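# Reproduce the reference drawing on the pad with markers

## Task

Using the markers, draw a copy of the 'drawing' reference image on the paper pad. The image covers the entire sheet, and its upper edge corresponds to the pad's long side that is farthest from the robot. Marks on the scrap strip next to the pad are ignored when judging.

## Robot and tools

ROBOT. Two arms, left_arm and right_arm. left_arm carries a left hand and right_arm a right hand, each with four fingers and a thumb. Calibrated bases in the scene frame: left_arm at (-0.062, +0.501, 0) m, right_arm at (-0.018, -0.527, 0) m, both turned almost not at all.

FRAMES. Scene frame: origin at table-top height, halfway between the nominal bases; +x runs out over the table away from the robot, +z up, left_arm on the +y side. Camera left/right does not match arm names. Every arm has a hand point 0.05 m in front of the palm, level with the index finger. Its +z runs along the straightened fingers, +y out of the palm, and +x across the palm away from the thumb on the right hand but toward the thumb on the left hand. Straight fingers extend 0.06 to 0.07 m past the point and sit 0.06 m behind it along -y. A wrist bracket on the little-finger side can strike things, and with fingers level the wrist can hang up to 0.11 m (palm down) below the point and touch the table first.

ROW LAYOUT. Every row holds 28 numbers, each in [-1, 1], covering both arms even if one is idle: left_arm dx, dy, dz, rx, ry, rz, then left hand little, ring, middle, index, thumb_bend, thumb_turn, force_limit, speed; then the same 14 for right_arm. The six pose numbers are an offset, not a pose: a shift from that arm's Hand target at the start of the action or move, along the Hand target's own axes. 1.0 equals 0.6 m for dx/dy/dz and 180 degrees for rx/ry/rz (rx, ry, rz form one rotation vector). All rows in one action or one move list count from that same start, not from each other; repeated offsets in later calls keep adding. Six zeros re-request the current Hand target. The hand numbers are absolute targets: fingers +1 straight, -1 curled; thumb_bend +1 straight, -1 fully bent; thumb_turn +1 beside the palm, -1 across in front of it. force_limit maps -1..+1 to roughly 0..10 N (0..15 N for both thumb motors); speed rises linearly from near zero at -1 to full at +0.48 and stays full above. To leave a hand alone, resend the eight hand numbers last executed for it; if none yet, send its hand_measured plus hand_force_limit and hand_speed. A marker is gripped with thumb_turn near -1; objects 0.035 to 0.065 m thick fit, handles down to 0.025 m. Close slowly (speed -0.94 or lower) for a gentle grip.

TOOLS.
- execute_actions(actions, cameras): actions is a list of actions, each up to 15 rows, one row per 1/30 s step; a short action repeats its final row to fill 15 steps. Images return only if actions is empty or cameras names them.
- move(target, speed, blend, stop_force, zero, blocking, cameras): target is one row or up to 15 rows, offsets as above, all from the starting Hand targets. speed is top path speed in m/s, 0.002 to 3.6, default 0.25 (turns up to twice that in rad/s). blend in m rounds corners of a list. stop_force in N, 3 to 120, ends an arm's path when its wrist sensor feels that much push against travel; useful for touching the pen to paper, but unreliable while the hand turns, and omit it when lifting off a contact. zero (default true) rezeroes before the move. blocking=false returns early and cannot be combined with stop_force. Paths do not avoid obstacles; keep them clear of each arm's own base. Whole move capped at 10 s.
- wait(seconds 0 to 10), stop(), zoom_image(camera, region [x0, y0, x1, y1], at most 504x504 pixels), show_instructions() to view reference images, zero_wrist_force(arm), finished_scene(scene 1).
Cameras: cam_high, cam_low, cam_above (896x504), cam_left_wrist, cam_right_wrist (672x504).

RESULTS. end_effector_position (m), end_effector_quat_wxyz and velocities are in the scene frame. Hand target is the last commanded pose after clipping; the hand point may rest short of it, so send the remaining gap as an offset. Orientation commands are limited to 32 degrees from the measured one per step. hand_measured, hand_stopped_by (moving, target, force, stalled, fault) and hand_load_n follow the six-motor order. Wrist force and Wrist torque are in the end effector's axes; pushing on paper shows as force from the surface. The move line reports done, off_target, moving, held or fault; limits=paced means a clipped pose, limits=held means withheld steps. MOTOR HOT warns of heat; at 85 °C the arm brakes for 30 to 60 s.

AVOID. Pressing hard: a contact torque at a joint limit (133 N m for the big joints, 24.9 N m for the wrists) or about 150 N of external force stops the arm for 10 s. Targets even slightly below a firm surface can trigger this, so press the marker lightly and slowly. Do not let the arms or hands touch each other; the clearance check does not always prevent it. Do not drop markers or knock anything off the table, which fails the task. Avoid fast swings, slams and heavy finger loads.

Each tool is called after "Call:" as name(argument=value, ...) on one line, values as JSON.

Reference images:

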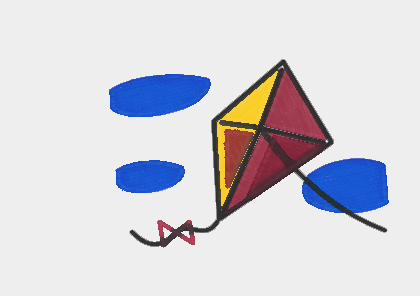

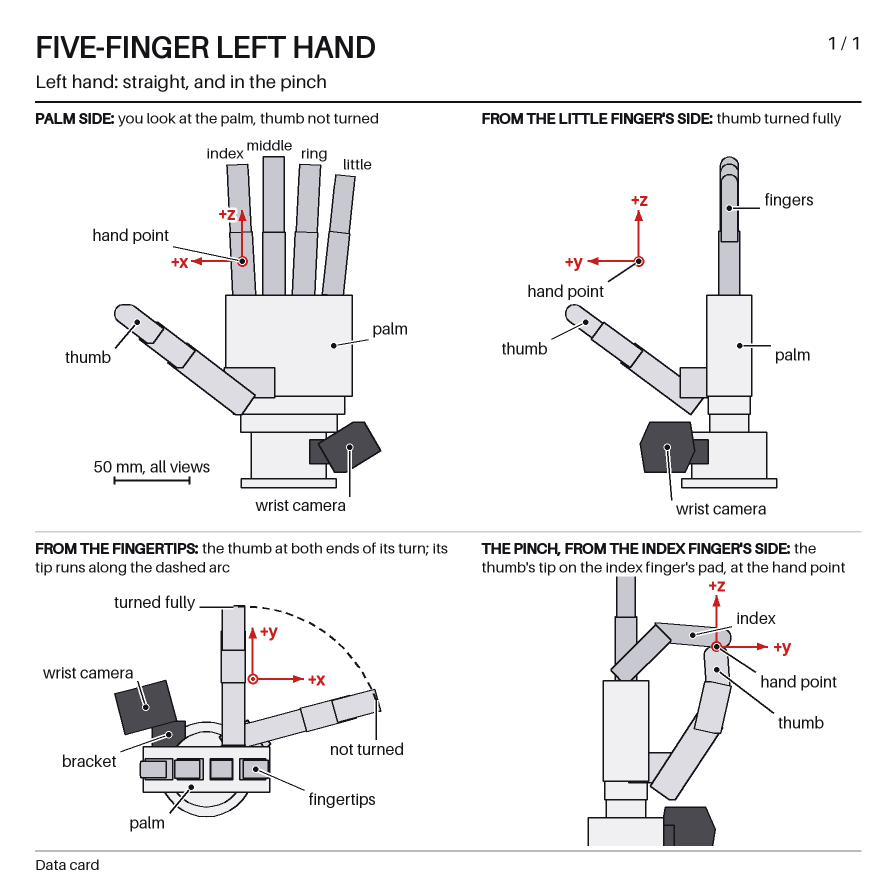

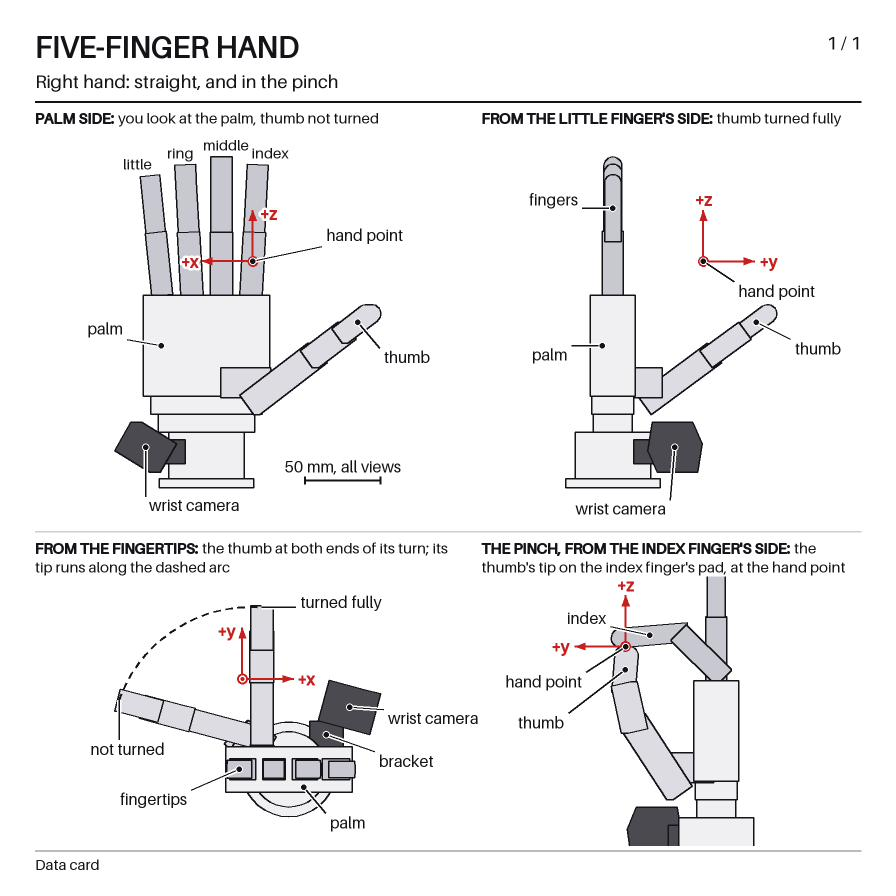

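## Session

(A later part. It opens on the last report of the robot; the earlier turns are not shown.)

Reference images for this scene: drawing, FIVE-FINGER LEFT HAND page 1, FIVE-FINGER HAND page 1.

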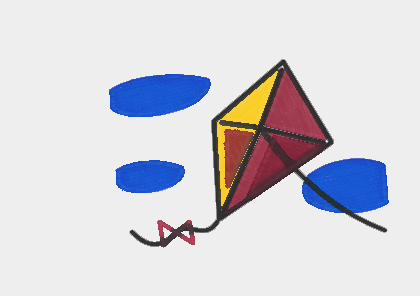

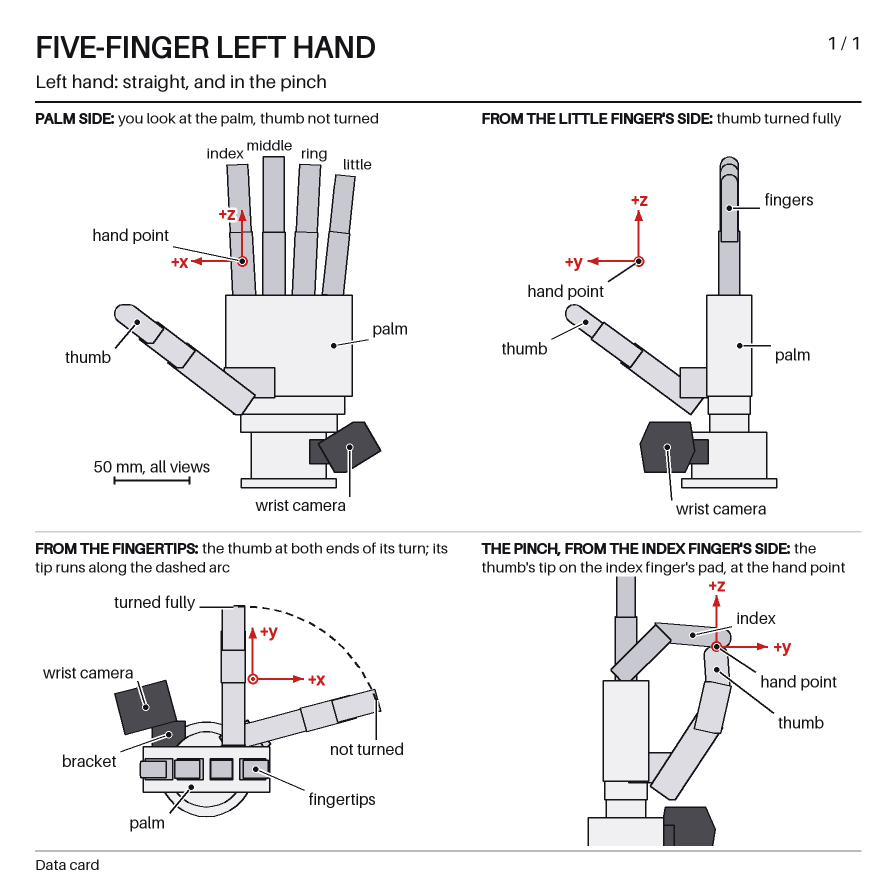

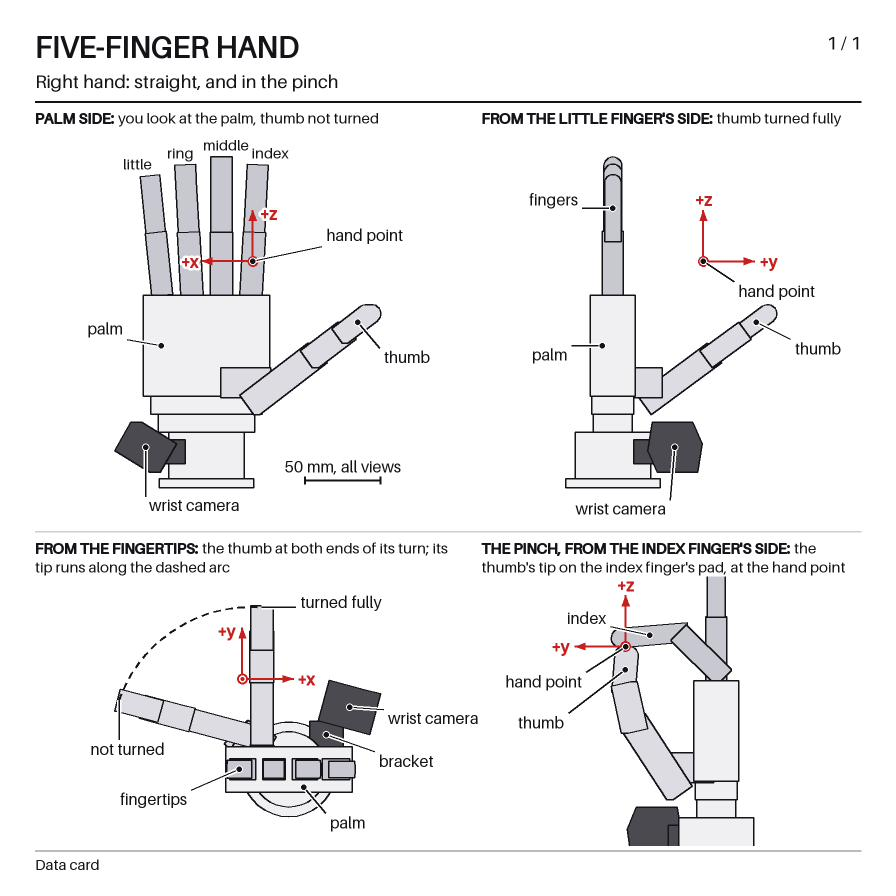

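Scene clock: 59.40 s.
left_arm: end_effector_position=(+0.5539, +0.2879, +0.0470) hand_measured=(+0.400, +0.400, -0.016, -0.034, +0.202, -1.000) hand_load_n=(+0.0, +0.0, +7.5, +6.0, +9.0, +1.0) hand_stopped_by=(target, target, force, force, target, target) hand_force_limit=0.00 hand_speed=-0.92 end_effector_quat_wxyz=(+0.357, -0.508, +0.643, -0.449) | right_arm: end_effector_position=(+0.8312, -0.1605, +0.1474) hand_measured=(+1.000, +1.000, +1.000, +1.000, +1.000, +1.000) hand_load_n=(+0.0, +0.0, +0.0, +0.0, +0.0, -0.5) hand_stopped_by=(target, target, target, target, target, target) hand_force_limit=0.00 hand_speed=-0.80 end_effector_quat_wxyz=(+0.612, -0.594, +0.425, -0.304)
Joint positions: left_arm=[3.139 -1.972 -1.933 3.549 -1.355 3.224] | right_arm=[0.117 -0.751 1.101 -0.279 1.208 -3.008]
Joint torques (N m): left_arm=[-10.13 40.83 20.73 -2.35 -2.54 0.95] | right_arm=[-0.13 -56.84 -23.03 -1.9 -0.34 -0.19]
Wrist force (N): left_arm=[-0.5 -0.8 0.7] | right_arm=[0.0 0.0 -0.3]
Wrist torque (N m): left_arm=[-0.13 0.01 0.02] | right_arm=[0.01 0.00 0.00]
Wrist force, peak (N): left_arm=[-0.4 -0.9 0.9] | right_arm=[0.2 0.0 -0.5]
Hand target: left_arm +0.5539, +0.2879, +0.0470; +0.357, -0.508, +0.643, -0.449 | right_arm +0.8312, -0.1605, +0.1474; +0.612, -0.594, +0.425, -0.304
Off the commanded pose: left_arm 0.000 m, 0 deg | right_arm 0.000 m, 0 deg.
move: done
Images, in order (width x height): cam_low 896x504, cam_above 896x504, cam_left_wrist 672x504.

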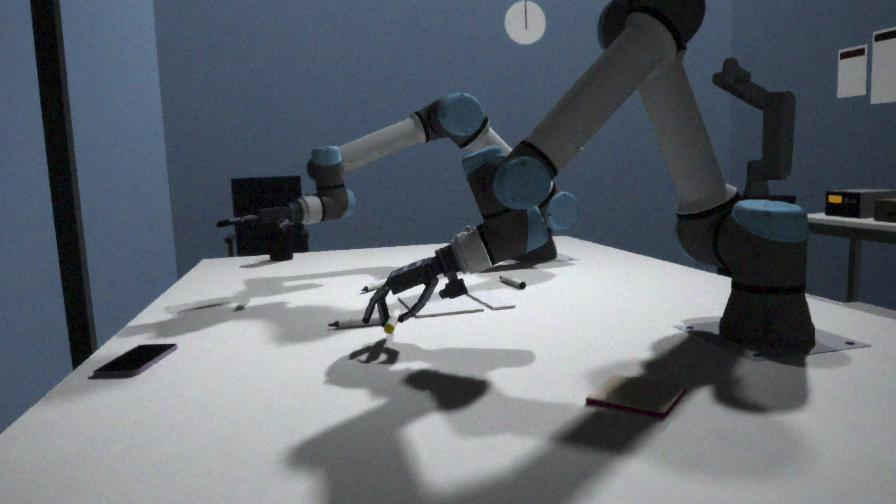

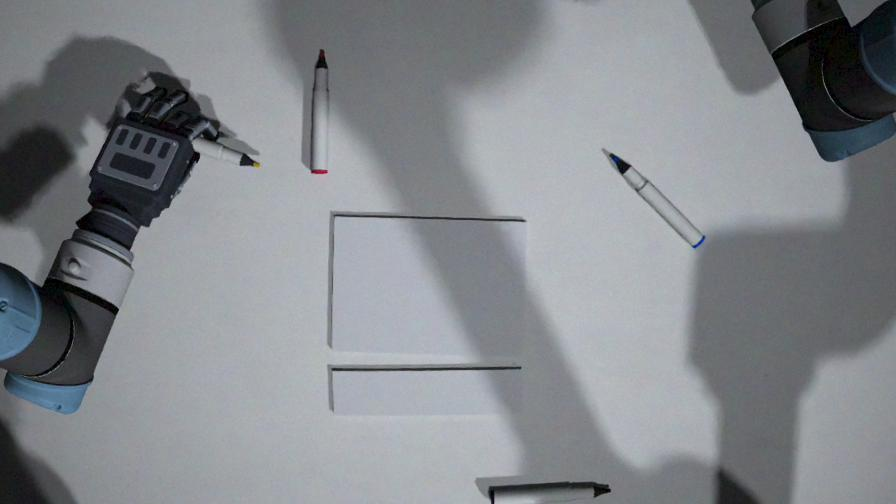

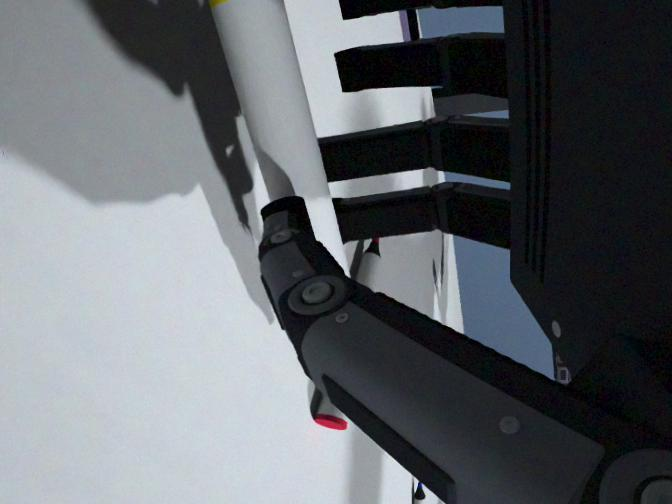

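Call:
move(target=[0,0,0,0,0,0,-0.3,-0.3,-0.45,-0.45,0.2,-1,-0.88,-0.93,0,0,0,0,0,0,1,1,1,1,1,1,0,-0.8], speed=0.03, cameras=["cam_low","cam_left_wrist"])

Call:
zoom_image(camera="cam_low", region=[340, 290, 430, 355])

Scene clock: 62.90 s.
left_arm: end_effector_position=(+0.5539, +0.2879, +0.0470) hand_measured=(-0.058, -0.006, -0.016, -0.034, +0.202, -1.000) hand_load_n=(+1.0, +0.0, +5.5, +6.5, +9.5, +2.0) hand_stopped_by=(force, force, force, force, target, target) hand_force_limit=-0.88 hand_speed=-0.93 end_effector_quat_wxyz=(+0.357, -0.508, +0.643, -0.449) | right_arm: end_effector_position=(+0.8312, -0.1605, +0.1474) hand_measured=(+1.000, +1.000, +1.000, +1.000, +1.000, +1.000) hand_load_n=(+0.0, +0.0, +0.0, +0.0, +0.0, -0.5) hand_stopped_by=(target, target, target, target, target, target) hand_force_limit=0.00 hand_speed=-0.80 end_effector_quat_wxyz=(+0.612, -0.594, +0.425, -0.304)
Joint positions: left_arm=[3.139 -1.972 -1.933 3.549 -1.355 3.224] | right_arm=[0.117 -0.751 1.101 -0.279 1.208 -3.008]
Joint torques (N m): left_arm=[-10.9 40.46 21.1 -2.08 -2.5 0.97] | right_arm=[-0.18 -57.34 -22.43 -1.97 -0.34 -0.2]
Wrist force (N): left_arm=[0.0 -0.8 0.7] | right_arm=[-0.2 -0.1 0.0]
Wrist torque (N m): left_arm=[-0.13 -0.06 0.04] | right_arm=[-0.01 0.03 -0.01]
Wrist force, peak (N): left_arm=[-0.1 -1.1 1.0] | right_arm=[0.0 -0.1 -0.6]
Hand target: left_arm +0.5539, +0.2879, +0.0470; +0.357, -0.508, +0.643, -0.449 | right_arm +0.8312, -0.1605, +0.1474; +0.612, -0.594, +0.425, -0.304
Off the commanded pose: left_arm 0.000 m, 0 deg | right_arm 0.000 m, 0 deg.
move: done
Images, in order (width x height): cam_low 896x504, cam_left_wrist 672x504.

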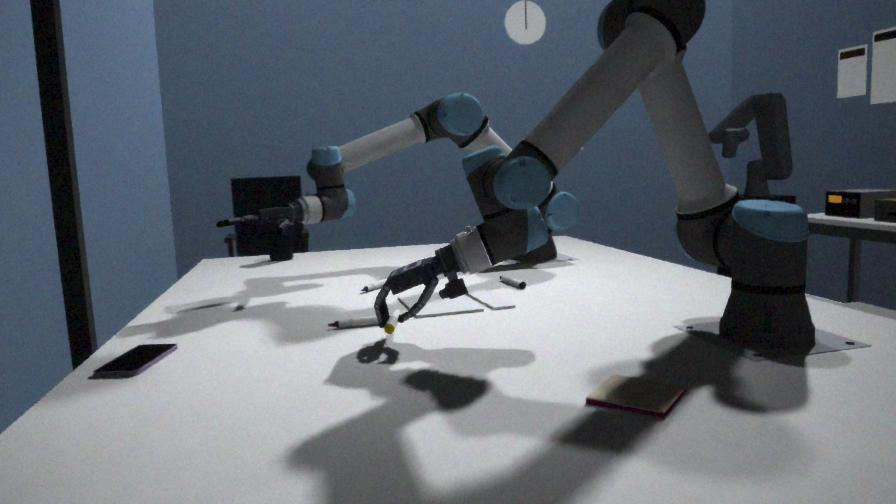

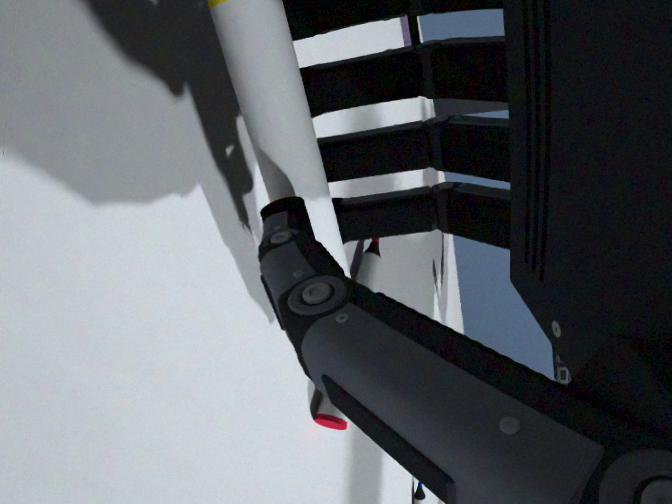

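Scaled by 5.600 from the camera's 896x504 image, which has a finer 1280x720 frame.

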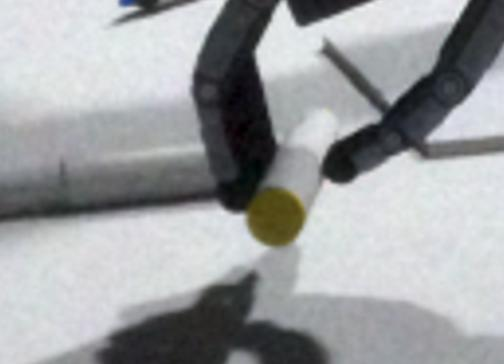

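Call:
move(target=[[-0.0005,-0.1567,-0.0572,0,0,0,-0.3,-0.3,-0.45,-0.45,0.2,-1,-0.88,-0.93,0,0,0,0,0,0,1,1,1,1,1,1,0,-0.8],[0.4328,-0.0387,-0.3502,-0.0229,0.1531,0.5370,-0.3,-0.3,-0.45,-0.45,0.2,-1,-0.88,-0.93,0,0,0,0,0,0,1,1,1,1,1,1,0,-0.8]], speed=0.2, blend=[0.05, 0], cameras=["all"])

Scene clock: 72.43 s.
left_arm: end_effector_position=(+0.3097, +0.0785, +0.1398) hand_measured=(-0.058, -0.006, -0.016, -0.034, +0.202, -1.000) hand_load_n=(+1.0, +0.0, +5.5, +7.0, +9.5, +2.0) hand_stopped_by=(force, force, force, force, target, target) hand_force_limit=-0.88 hand_speed=-0.93 end_effector_quat_wxyz=(+0.409, +0.234, +0.875, -0.110) | right_arm: end_effector_position=(+0.8312, -0.1605, +0.1474) hand_measured=(+1.000, +1.000, +1.000, +1.000, +1.000, +1.000) hand_load_n=(+0.0, +0.0, +0.0, +0.0, +0.0, -0.5) hand_stopped_by=(target, target, target, target, target, target) hand_force_limit=0.00 hand_speed=-0.80 end_effector_quat_wxyz=(+0.612, -0.594, +0.425, -0.304)
Joint positions: left_arm=[2.343 -1.868 -1.721 2.874 -1.779 4.534] | right_arm=[0.117 -0.751 1.101 -0.279 1.208 -3.008]
Joint torques (N m): left_arm=[-10.51 20.67 24.49 -3.31 -2.94 1.37] | right_arm=[0.2 -57.73 -23.04 -2.23 -0.29 -0.17]
Wrist force (N): left_arm=[-0.9 -0.7 -0.3] | right_arm=[0.0 0.1 -0.2]
Wrist torque (N m): left_arm=[-0.15 0.05 -0.10] | right_arm=[0.02 0.01 0.00]
Wrist force, peak (N): left_arm=[-0.9 -1.3 0.8] | right_arm=[-0.3 0.0 -0.5]
Hand target: left_arm +0.3097, +0.0785, +0.1398; +0.409, +0.234, +0.875, -0.110 | right_arm +0.8312, -0.1605, +0.1474; +0.612, -0.594, +0.425, -0.304
Off the commanded pose: left_arm 0.000 m, 0 deg | right_arm 0.000 m, 0 deg.
move: done

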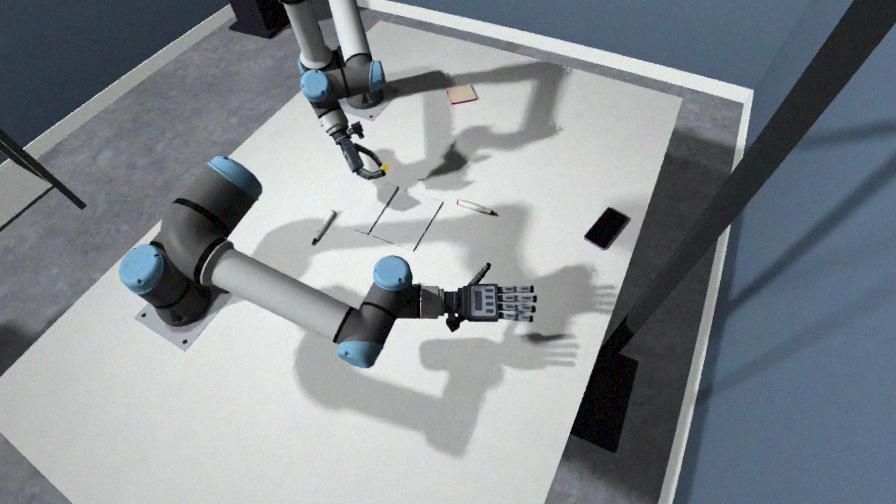

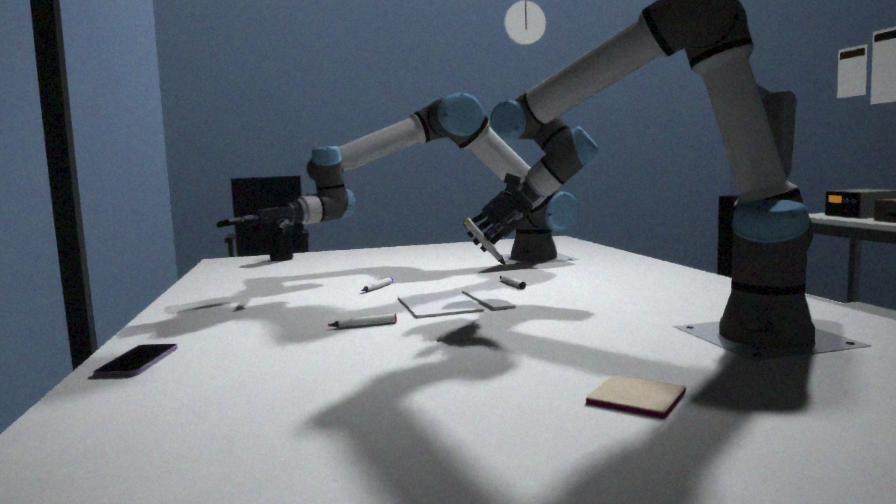

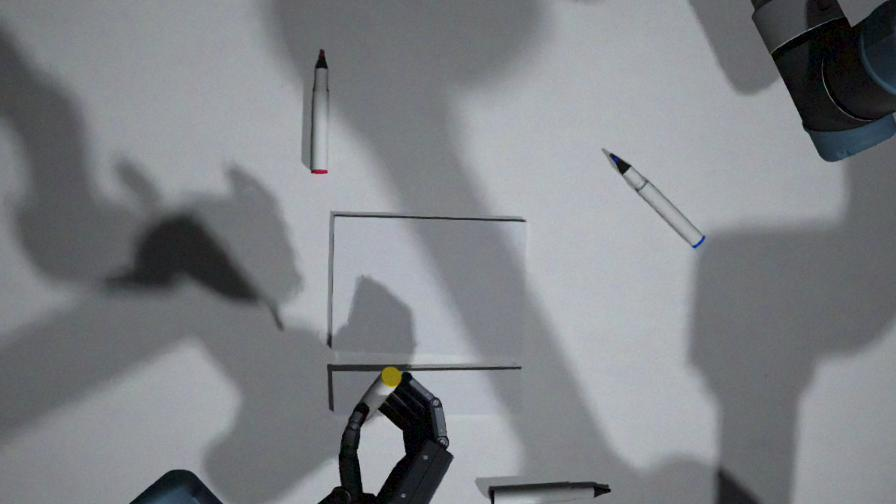

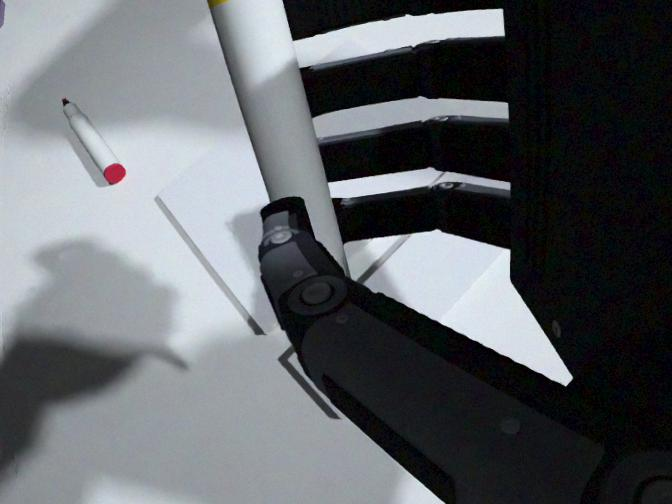

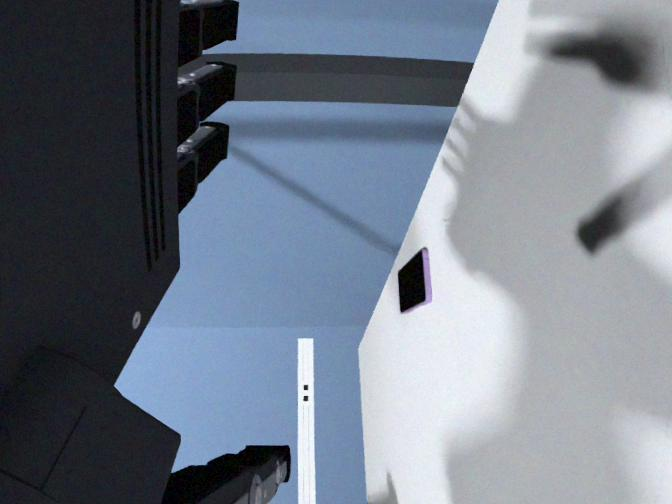

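Call:
zoom_image(camera="cam_low", region=[440, 160, 560, 300])

Call:
zoom_image(camera="cam_above", region=[310, 350, 470, 504])

Call:
zoom_image(camera="cam_high", region=[280, 90, 460, 240])

Scaled by 3.600 from the camera's 896x504 image, which has a finer 1280x720 frame.

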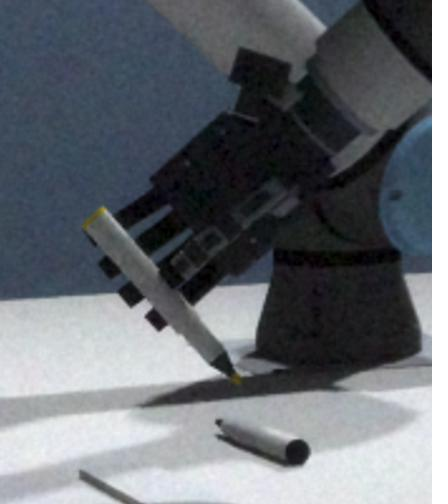

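Scaled by 3.150 from the camera's 896x504 image, which has a finer 1280x720 frame.

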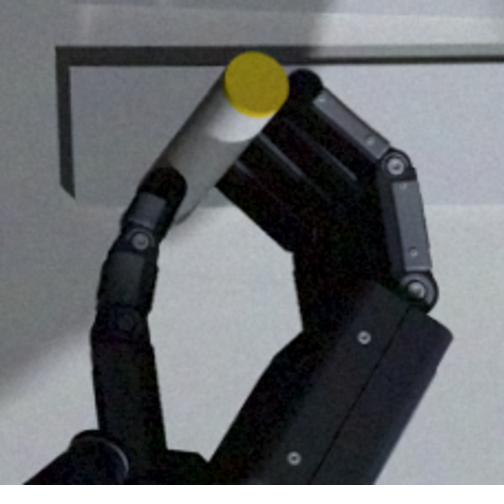

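Scaled by 2.800 from the camera's 896x504 image, which has a finer 1280x720 frame.

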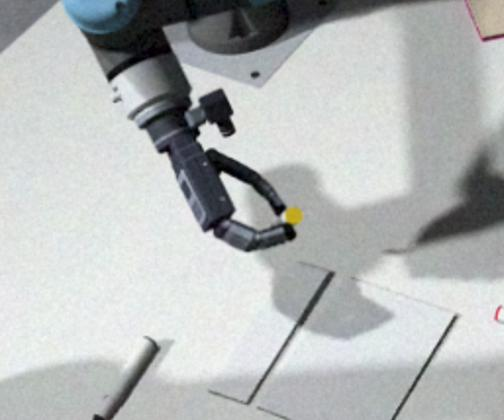

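Call:
move(target=[0.0894,0,0.0750,0,0,0,-0.3,-0.3,-0.45,-0.45,0.2,-1,-0.88,-0.93,0,0,0,0,0,0,1,1,1,1,1,1,0,-0.8], speed=0.1, cameras=["cam_low","cam_above","cam_high"])

Call:
zoom_image(camera="cam_low", region=[440, 200, 560, 340])

Call:
zoom_image(camera="cam_above", region=[310, 350, 470, 504])

Call:
zoom_image(camera="cam_high", region=[320, 140, 440, 240])

Scene clock: 76.60 s.
left_arm: end_effector_position=(+0.3098, +0.0784, +0.0698) hand_measured=(-0.058, -0.006, -0.016, -0.034, +0.202, -1.000) hand_load_n=(+1.5, +0.0, +6.0, +7.0, +9.5, +2.0) hand_stopped_by=(force, force, force, force, target, target) hand_force_limit=-0.88 hand_speed=-0.93 end_effector_quat_wxyz=(+0.409, +0.234, +0.875, -0.110) | right_arm: end_effector_position=(+0.8312, -0.1605, +0.1474) hand_measured=(+1.000, +1.000, +1.000, +1.000, +1.000, +1.000) hand_load_n=(+0.0, +0.0, +0.0, +0.0, +0.0, -0.5) hand_stopped_by=(target, target, target, target, target, target) hand_force_limit=0.00 hand_speed=-0.80 end_effector_quat_wxyz=(+0.612, -0.594, +0.425, -0.304)
Joint positions: left_arm=[2.343 -1.953 -1.807 3.045 -1.779 4.534] | right_arm=[0.117 -0.751 1.101 -0.279 1.208 -3.008]
Joint torques (N m): left_arm=[-8.57 21.81 7.46 2.74 -2.09 1.34] | right_arm=[-0.74 -58.39 -23.37 -2.36 -0.32 -0.2]
Wrist force (N): left_arm=[-0.9 -0.5 -0.4] | right_arm=[0.1 0.0 -0.3]
Wrist torque (N m): left_arm=[-0.08 0.06 -0.12] | right_arm=[0.02 -0.01 0.00]
Wrist force, peak (N): left_arm=[-1.7 -0.8 -0.8] | right_arm=[-0.3 -0.3 -0.4]
Hand target: left_arm +0.3098, +0.0784, +0.0698; +0.409, +0.234, +0.875, -0.110 | right_arm +0.8312, -0.1605, +0.1474; +0.612, -0.594, +0.425, -0.304
Off the commanded pose: left_arm 0.000 m, 0 deg | right_arm 0.000 m, 0 deg.
move: done
Images, in order (width x height): cam_high 896x504, cam_low 896x504, cam_above 896x504.

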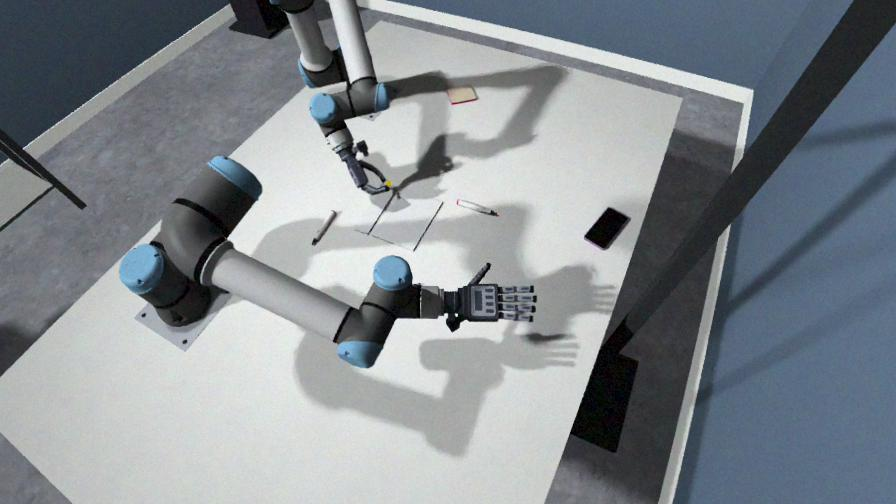

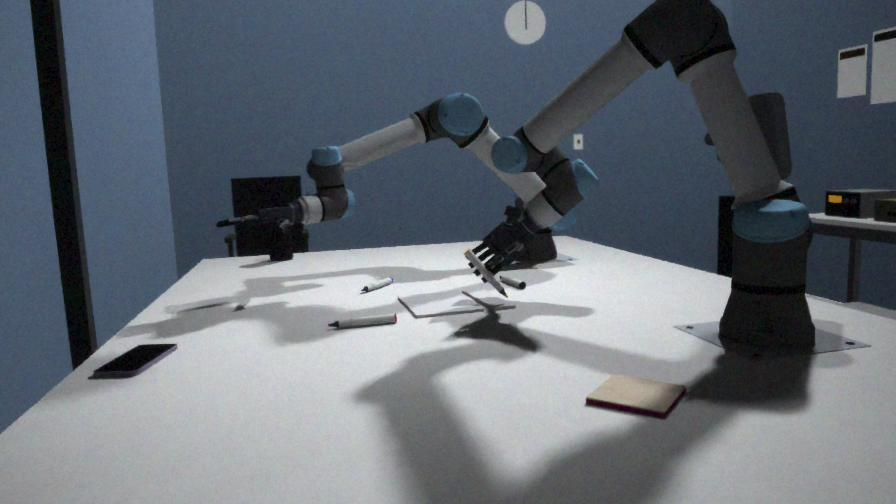

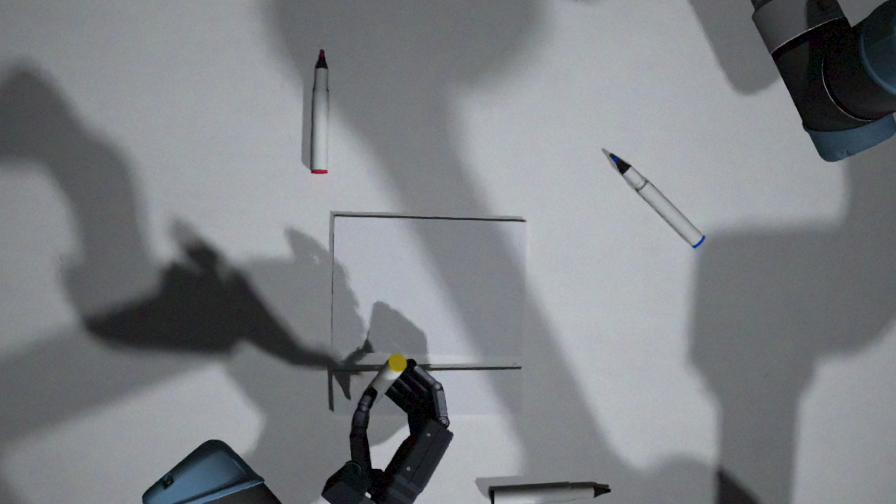

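Scaled by 3.600 from the camera's 896x504 image, which has a finer 1280x720 frame.

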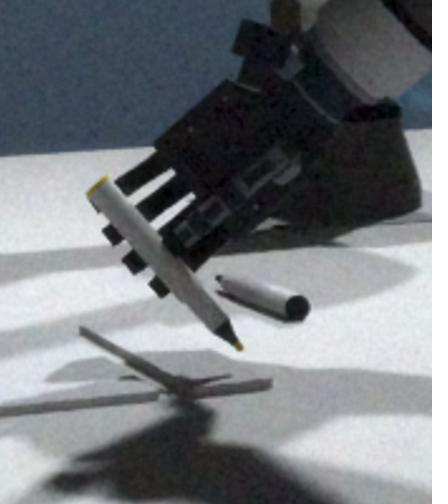

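Scaled by 3.150 from the camera's 896x504 image, which has a finer 1280x720 frame.

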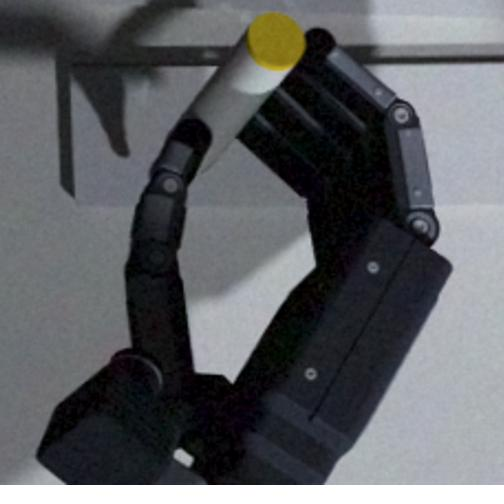

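Scaled by 4.200 from the camera's 896x504 image, which has a finer 1280x720 frame.

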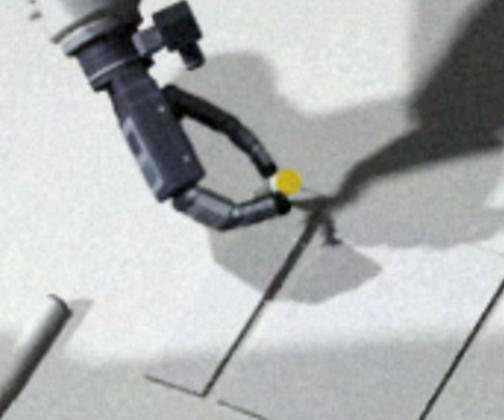

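Call:
move(target=[-0.0161,-0.0091,0.0399,0,0,0,-0.3,-0.3,-0.45,-0.45,0.2,-1,-0.88,-0.93,0,0,0,0,0,0,1,1,1,1,1,1,0,-0.8], speed=0.06, cameras=["cam_low","cam_above"])

Call:
zoom_image(camera="cam_low", region=[450, 240, 540, 340])

Call:
zoom_image(camera="cam_above", region=[310, 330, 470, 484])

Scene clock: 81.10 s.
left_arm: end_effector_position=(+0.3283, +0.0614, +0.0618) hand_measured=(-0.058, -0.006, -0.016, -0.034, +0.202, -1.000) hand_load_n=(+1.0, +0.0, +6.0, +6.5, +9.5, +2.0) hand_stopped_by=(force, force, force, force, target, target) hand_force_limit=-0.88 hand_speed=-0.93 end_effector_quat_wxyz=(+0.409, +0.234, +0.875, -0.110) | right_arm: end_effector_position=(+0.8312, -0.1605, +0.1474) hand_measured=(+1.000, +1.000, +1.000, +1.000, +1.000, +1.000) hand_load_n=(+0.0, +0.0, +0.0, +0.0, +0.0, -0.5) hand_stopped_by=(target, target, target, target, target, target) hand_force_limit=0.00 hand_speed=-0.80 end_effector_quat_wxyz=(+0.612, -0.594, +0.425, -0.304)
Joint positions: left_arm=[2.346 -2.012 -1.741 3.039 -1.777 4.536] | right_arm=[0.117 -0.751 1.101 -0.279 1.208 -3.008]
Joint torques (N m): left_arm=[11.45 25.39 21.77 -3.51 2.06 1.46] | right_arm=[1.02 -58.87 -22.99 -2.33 -0.46 -0.2]
Wrist force (N): left_arm=[-1.2 -0.6 -0.5] | right_arm=[-0.1 0.0 -0.4]
Wrist torque (N m): left_arm=[-0.11 0.11 -0.13] | right_arm=[0.03 0.02 -0.01]
Wrist force, peak (N): left_arm=[-1.7 -0.6 -0.2] | right_arm=[-0.1 0.1 -0.5]
Hand target: left_arm +0.3283, +0.0614, +0.0618; +0.409, +0.234, +0.875, -0.110 | right_arm +0.8312, -0.1605, +0.1474; +0.612, -0.594, +0.425, -0.304
Off the commanded pose: left_arm 0.000 m, 0 deg | right_arm 0.000 m, 0 deg.
move: done
Images, in order (width x height): cam_low 896x504, cam_above 896x504.

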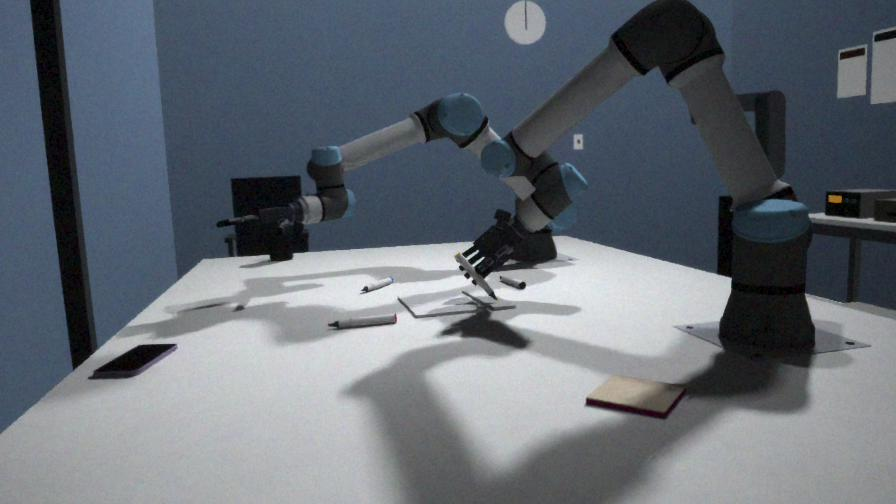

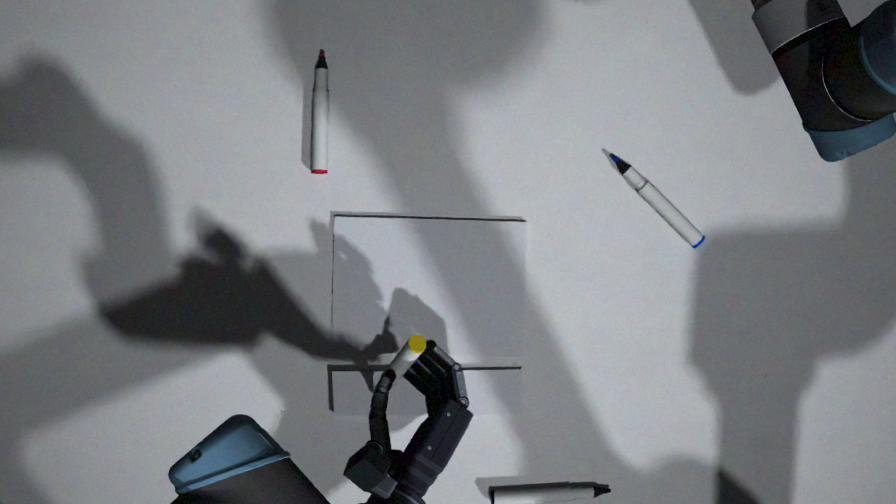

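Scaled by 5.040 from the camera's 896x504 image, which has a finer 1280x720 frame.

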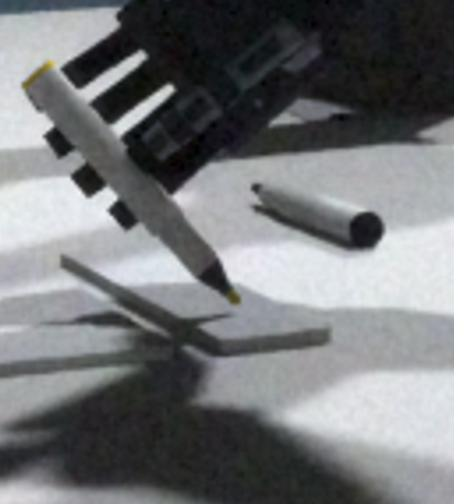

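Scaled by 3.150 from the camera's 896x504 image, which has a finer 1280x720 frame.

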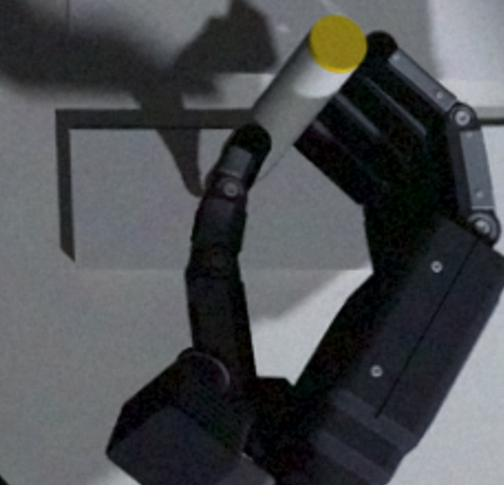

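Call:
move(target=[0.0051,0,0.0043,0,0,0,-0.3,-0.3,-0.45,-0.45,0.2,-1,-0.88,-0.93,0,0,0,0,0,0,1,1,1,1,1,1,0,-0.8], speed=0.03, cameras=["cam_low"])

Call:
zoom_image(camera="cam_low", region=[470, 270, 530, 320])

Scene clock: 82.40 s.
left_arm: end_effector_position=(+0.3284, +0.0614, +0.0579) hand_measured=(-0.058, -0.006, -0.016, -0.034, +0.202, -1.000) hand_load_n=(+2.5, +1.0, +5.5, +5.0, +10.5, +1.0) hand_stopped_by=(force, force, force, force, target, target) hand_force_limit=-0.88 hand_speed=-0.93 end_effector_quat_wxyz=(+0.409, +0.234, +0.875, -0.110) | right_arm: end_effector_position=(+0.8312, -0.1605, +0.1474) hand_measured=(+1.000, +1.000, +1.000, +1.000, +1.000, +1.000) hand_load_n=(+0.0, +0.0, +0.0, +0.0, +0.0, +0.0) hand_stopped_by=(target, target, target, target, target, target) hand_force_limit=0.00 hand_speed=-0.80 end_effector_quat_wxyz=(+0.612, -0.594, +0.425, -0.304)
Joint positions: left_arm=[2.346 -2.018 -1.745 3.048 -1.777 4.536] | right_arm=[0.117 -0.751 1.101 -0.279 1.208 -3.008]
Joint torques (N m): left_arm=[10.83 23.27 7.32 1.9 1.46 1.17] | right_arm=[0.1 -58.53 -23.07 -2.4 -0.39 -0.21]
Wrist force (N): left_arm=[-3.8 -0.8 -1.4] | right_arm=[-0.1 0.1 -0.4]
Wrist torque (N m): left_arm=[-0.16 0.16 -0.10] | right_arm=[0.03 0.03 -0.01]
Wrist force, peak (N): left_arm=[-3.8 -0.8 -1.4] | right_arm=[-0.2 0.1 -0.4]
Hand target: left_arm +0.3284, +0.0614, +0.0578; +0.409, +0.234, +0.875, -0.110 | right_arm +0.8312, -0.1605, +0.1474; +0.612, -0.594, +0.425, -0.304
Off the commanded pose: left_arm 0.000 m, 0 deg | right_arm 0.000 m, 0 deg.
move: done
Images, in order (width x height): cam_low 896x504.

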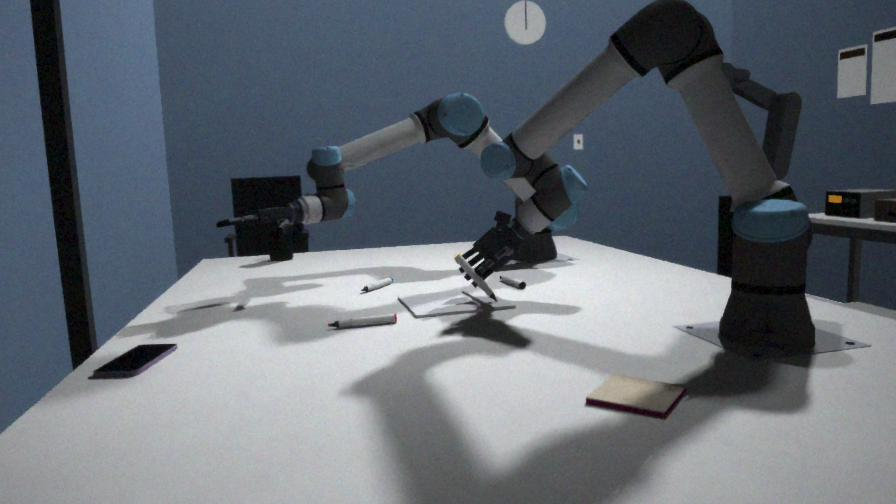

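Scaled by 8.400 from the camera's 896x504 image, which has a finer 1280x720 frame.

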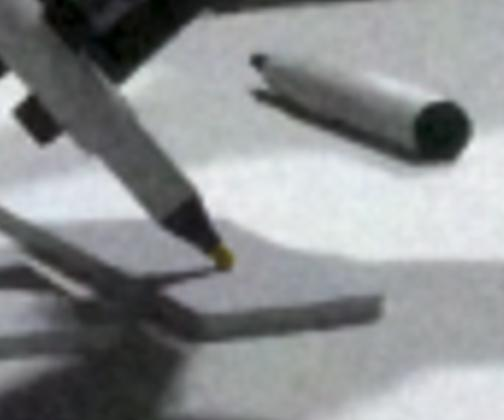

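Call:
move(target=[-0.00255,0,-0.00214,0,0,0,-0.3,-0.3,-0.45,-0.45,0.2,-1,-0.88,-0.93,0,0,0,0,0,0,1,1,1,1,1,1,0,-0.8], speed=0.02, cameras=[])

Scene clock: 83.47 s.
left_arm: end_effector_position=(+0.3283, +0.0614, +0.0598) hand_measured=(-0.058, -0.006, -0.016, -0.034, +0.202, -1.000) hand_load_n=(+1.0, +0.5, +6.0, +6.5, +9.5, +1.5) hand_stopped_by=(force, force, force, force, target, target) hand_force_limit=-0.88 hand_speed=-0.93 end_effector_quat_wxyz=(+0.409, +0.234, +0.875, -0.110) | right_arm: end_effector_position=(+0.8312, -0.1605, +0.1474) hand_measured=(+1.000, +1.000, +1.000, +1.000, +1.000, +1.000) hand_load_n=(+0.0, +0.0, +0.0, +0.0, +0.0, -0.5) hand_stopped_by=(target, target, target, target, target, target) hand_force_limit=0.00 hand_speed=-0.80 end_effector_quat_wxyz=(+0.612, -0.594, +0.425, -0.304)
Joint positions: left_arm=[2.346 -2.015 -1.743 3.044 -1.777 4.536] | right_arm=[0.117 -0.751 1.101 -0.279 1.208 -3.008]
Joint torques (N m): left_arm=[10.56 42.15 22.32 -3.49 1.29 1.03] | right_arm=[0.02 -59.26 -23.03 -2.58 -0.31 -0.31]
Wrist force (N): left_arm=[-1.1 -0.7 -0.4] | right_arm=[-0.1 0.1 -0.1]
Wrist torque (N m): left_arm=[-0.13 0.09 -0.12] | right_arm=[0.02 0.02 -0.01]
Wrist force, peak (N): left_arm=[-4.5 -0.6 -1.5] | right_arm=[-0.1 -0.2 -0.4]
Hand target: left_arm +0.3283, +0.0614, +0.0598; +0.409, +0.234, +0.875, -0.110 | right_arm +0.8312, -0.1605, +0.1474; +0.612, -0.594, +0.425, -0.304
Off the commanded pose: left_arm 0.000 m, 0 deg | right_arm 0.000 m, 0 deg.
move: done
No camera images: "cameras" was empty.

Call:
move(target=[0.00128,0,0.00107,0,0,0,-0.3,-0.3,-0.45,-0.45,0.2,-1,-0.88,-0.93,0,0,0,0,0,0,1,1,1,1,1,1,0,-0.8], speed=0.02, cameras=[])

Scene clock: 84.43 s.
left_arm: end_effector_position=(+0.3284, +0.0614, +0.0588) hand_measured=(-0.058, -0.006, -0.016, -0.034, +0.202, -1.000) hand_load_n=(+0.5, +0.0, +6.0, +6.5, +9.5, +1.5) hand_stopped_by=(force, force, force, force, target, target) hand_force_limit=-0.88 hand_speed=-0.93 end_effector_quat_wxyz=(+0.409, +0.234, +0.875, -0.110) | right_arm: end_effector_position=(+0.8312, -0.1605, +0.1474) hand_measured=(+1.000, +1.000, +1.000, +1.000, +1.000, +1.000) hand_load_n=(+0.0, +0.0, +0.0, +0.0, +0.0, +0.0) hand_stopped_by=(target, target, target, target, target, target) hand_force_limit=0.00 hand_speed=-0.80 end_effector_quat_wxyz=(+0.612, -0.594, +0.425, -0.304)
Joint positions: left_arm=[2.346 -2.017 -1.744 3.046 -1.777 4.536] | right_arm=[0.117 -0.751 1.101 -0.279 1.208 -3.008]
Joint torques (N m): left_arm=[8.85 25.06 7.25 2.38 0.93 0.82] | right_arm=[0.33 -59.15 -22.77 -2.29 -0.31 -0.35]
Wrist force (N): left_arm=[-1.2 -0.8 -0.4] | right_arm=[-0.1 -0.1 -0.3]
Wrist torque (N m): left_arm=[-0.14 0.12 -0.13] | right_arm=[0.01 0.03 -0.01]
Wrist force, peak (N): left_arm=[-1.1 -0.8 -0.5] | right_arm=[0.1 0.0 -0.5]
Hand target: left_arm +0.3283, +0.0614, +0.0588; +0.409, +0.234, +0.875, -0.110 | right_arm +0.8312, -0.1605, +0.1474; +0.612, -0.594, +0.425, -0.304
Off the commanded pose: left_arm 0.000 m, 0 deg | right_arm 0.000 m, 0 deg.
move: done
No camera images: "cameras" was empty.

Call:
move(target=[0.00064,0,0.00054,0,0,0,-0.3,-0.3,-0.45,-0.45,0.2,-1,-0.88,-0.93,0,0,0,0,0,0,1,1,1,1,1,1,0,-0.8], speed=0.02, cameras=[])

Scene clock: 85.30 s.
left_arm: end_effector_position=(+0.3284, +0.0614, +0.0583) hand_measured=(-0.058, -0.006, -0.016, -0.034, +0.202, -1.000) hand_load_n=(+1.5, +0.5, +6.0, +6.0, +9.5, +1.5) hand_stopped_by=(force, force, force, force, target, target) hand_force_limit=-0.88 hand_speed=-0.93 end_effector_quat_wxyz=(+0.409, +0.234, +0.875, -0.110) | right_arm: end_effector_position=(+0.8312, -0.1605, +0.1474) hand_measured=(+1.000, +1.000, +1.000, +1.000, +1.000, +1.000) hand_load_n=(-0.5, +0.0, +0.0, +0.0, +0.0, -0.5) hand_stopped_by=(target, target, target, target, target, target) hand_force_limit=0.00 hand_speed=-0.80 end_effector_quat_wxyz=(+0.612, -0.594, +0.425, -0.304)
Joint positions: left_arm=[2.346 -2.017 -1.745 3.047 -1.777 4.536] | right_arm=[0.117 -0.751 1.101 -0.279 1.208 -3.008]
Joint torques (N m): left_arm=[9.3 24.87 7.13 2.14 0.86 0.76] | right_arm=[0.76 -59.09 -23.48 -2.65 -0.26 -0.42]
Wrist force (N): left_arm=[-2.1 -0.8 -0.7] | right_arm=[-0.1 -0.1 -0.3]
Wrist torque (N m): left_arm=[-0.16 0.07 -0.10] | right_arm=[0.00 0.02 -0.01]
Wrist force, peak (N): left_arm=[-2.3 -0.9 -0.6] | right_arm=[-0.4 0.2 -0.3]
Hand target: left_arm +0.3283, +0.0614, +0.0583; +0.409, +0.234, +0.875, -0.110 | right_arm +0.8312, -0.1605, +0.1474; +0.612, -0.594, +0.425, -0.304
Off the commanded pose: left_arm 0.000 m, 0 deg | right_arm 0.000 m, 0 deg.
move: done
No camera images: "cameras" was empty.


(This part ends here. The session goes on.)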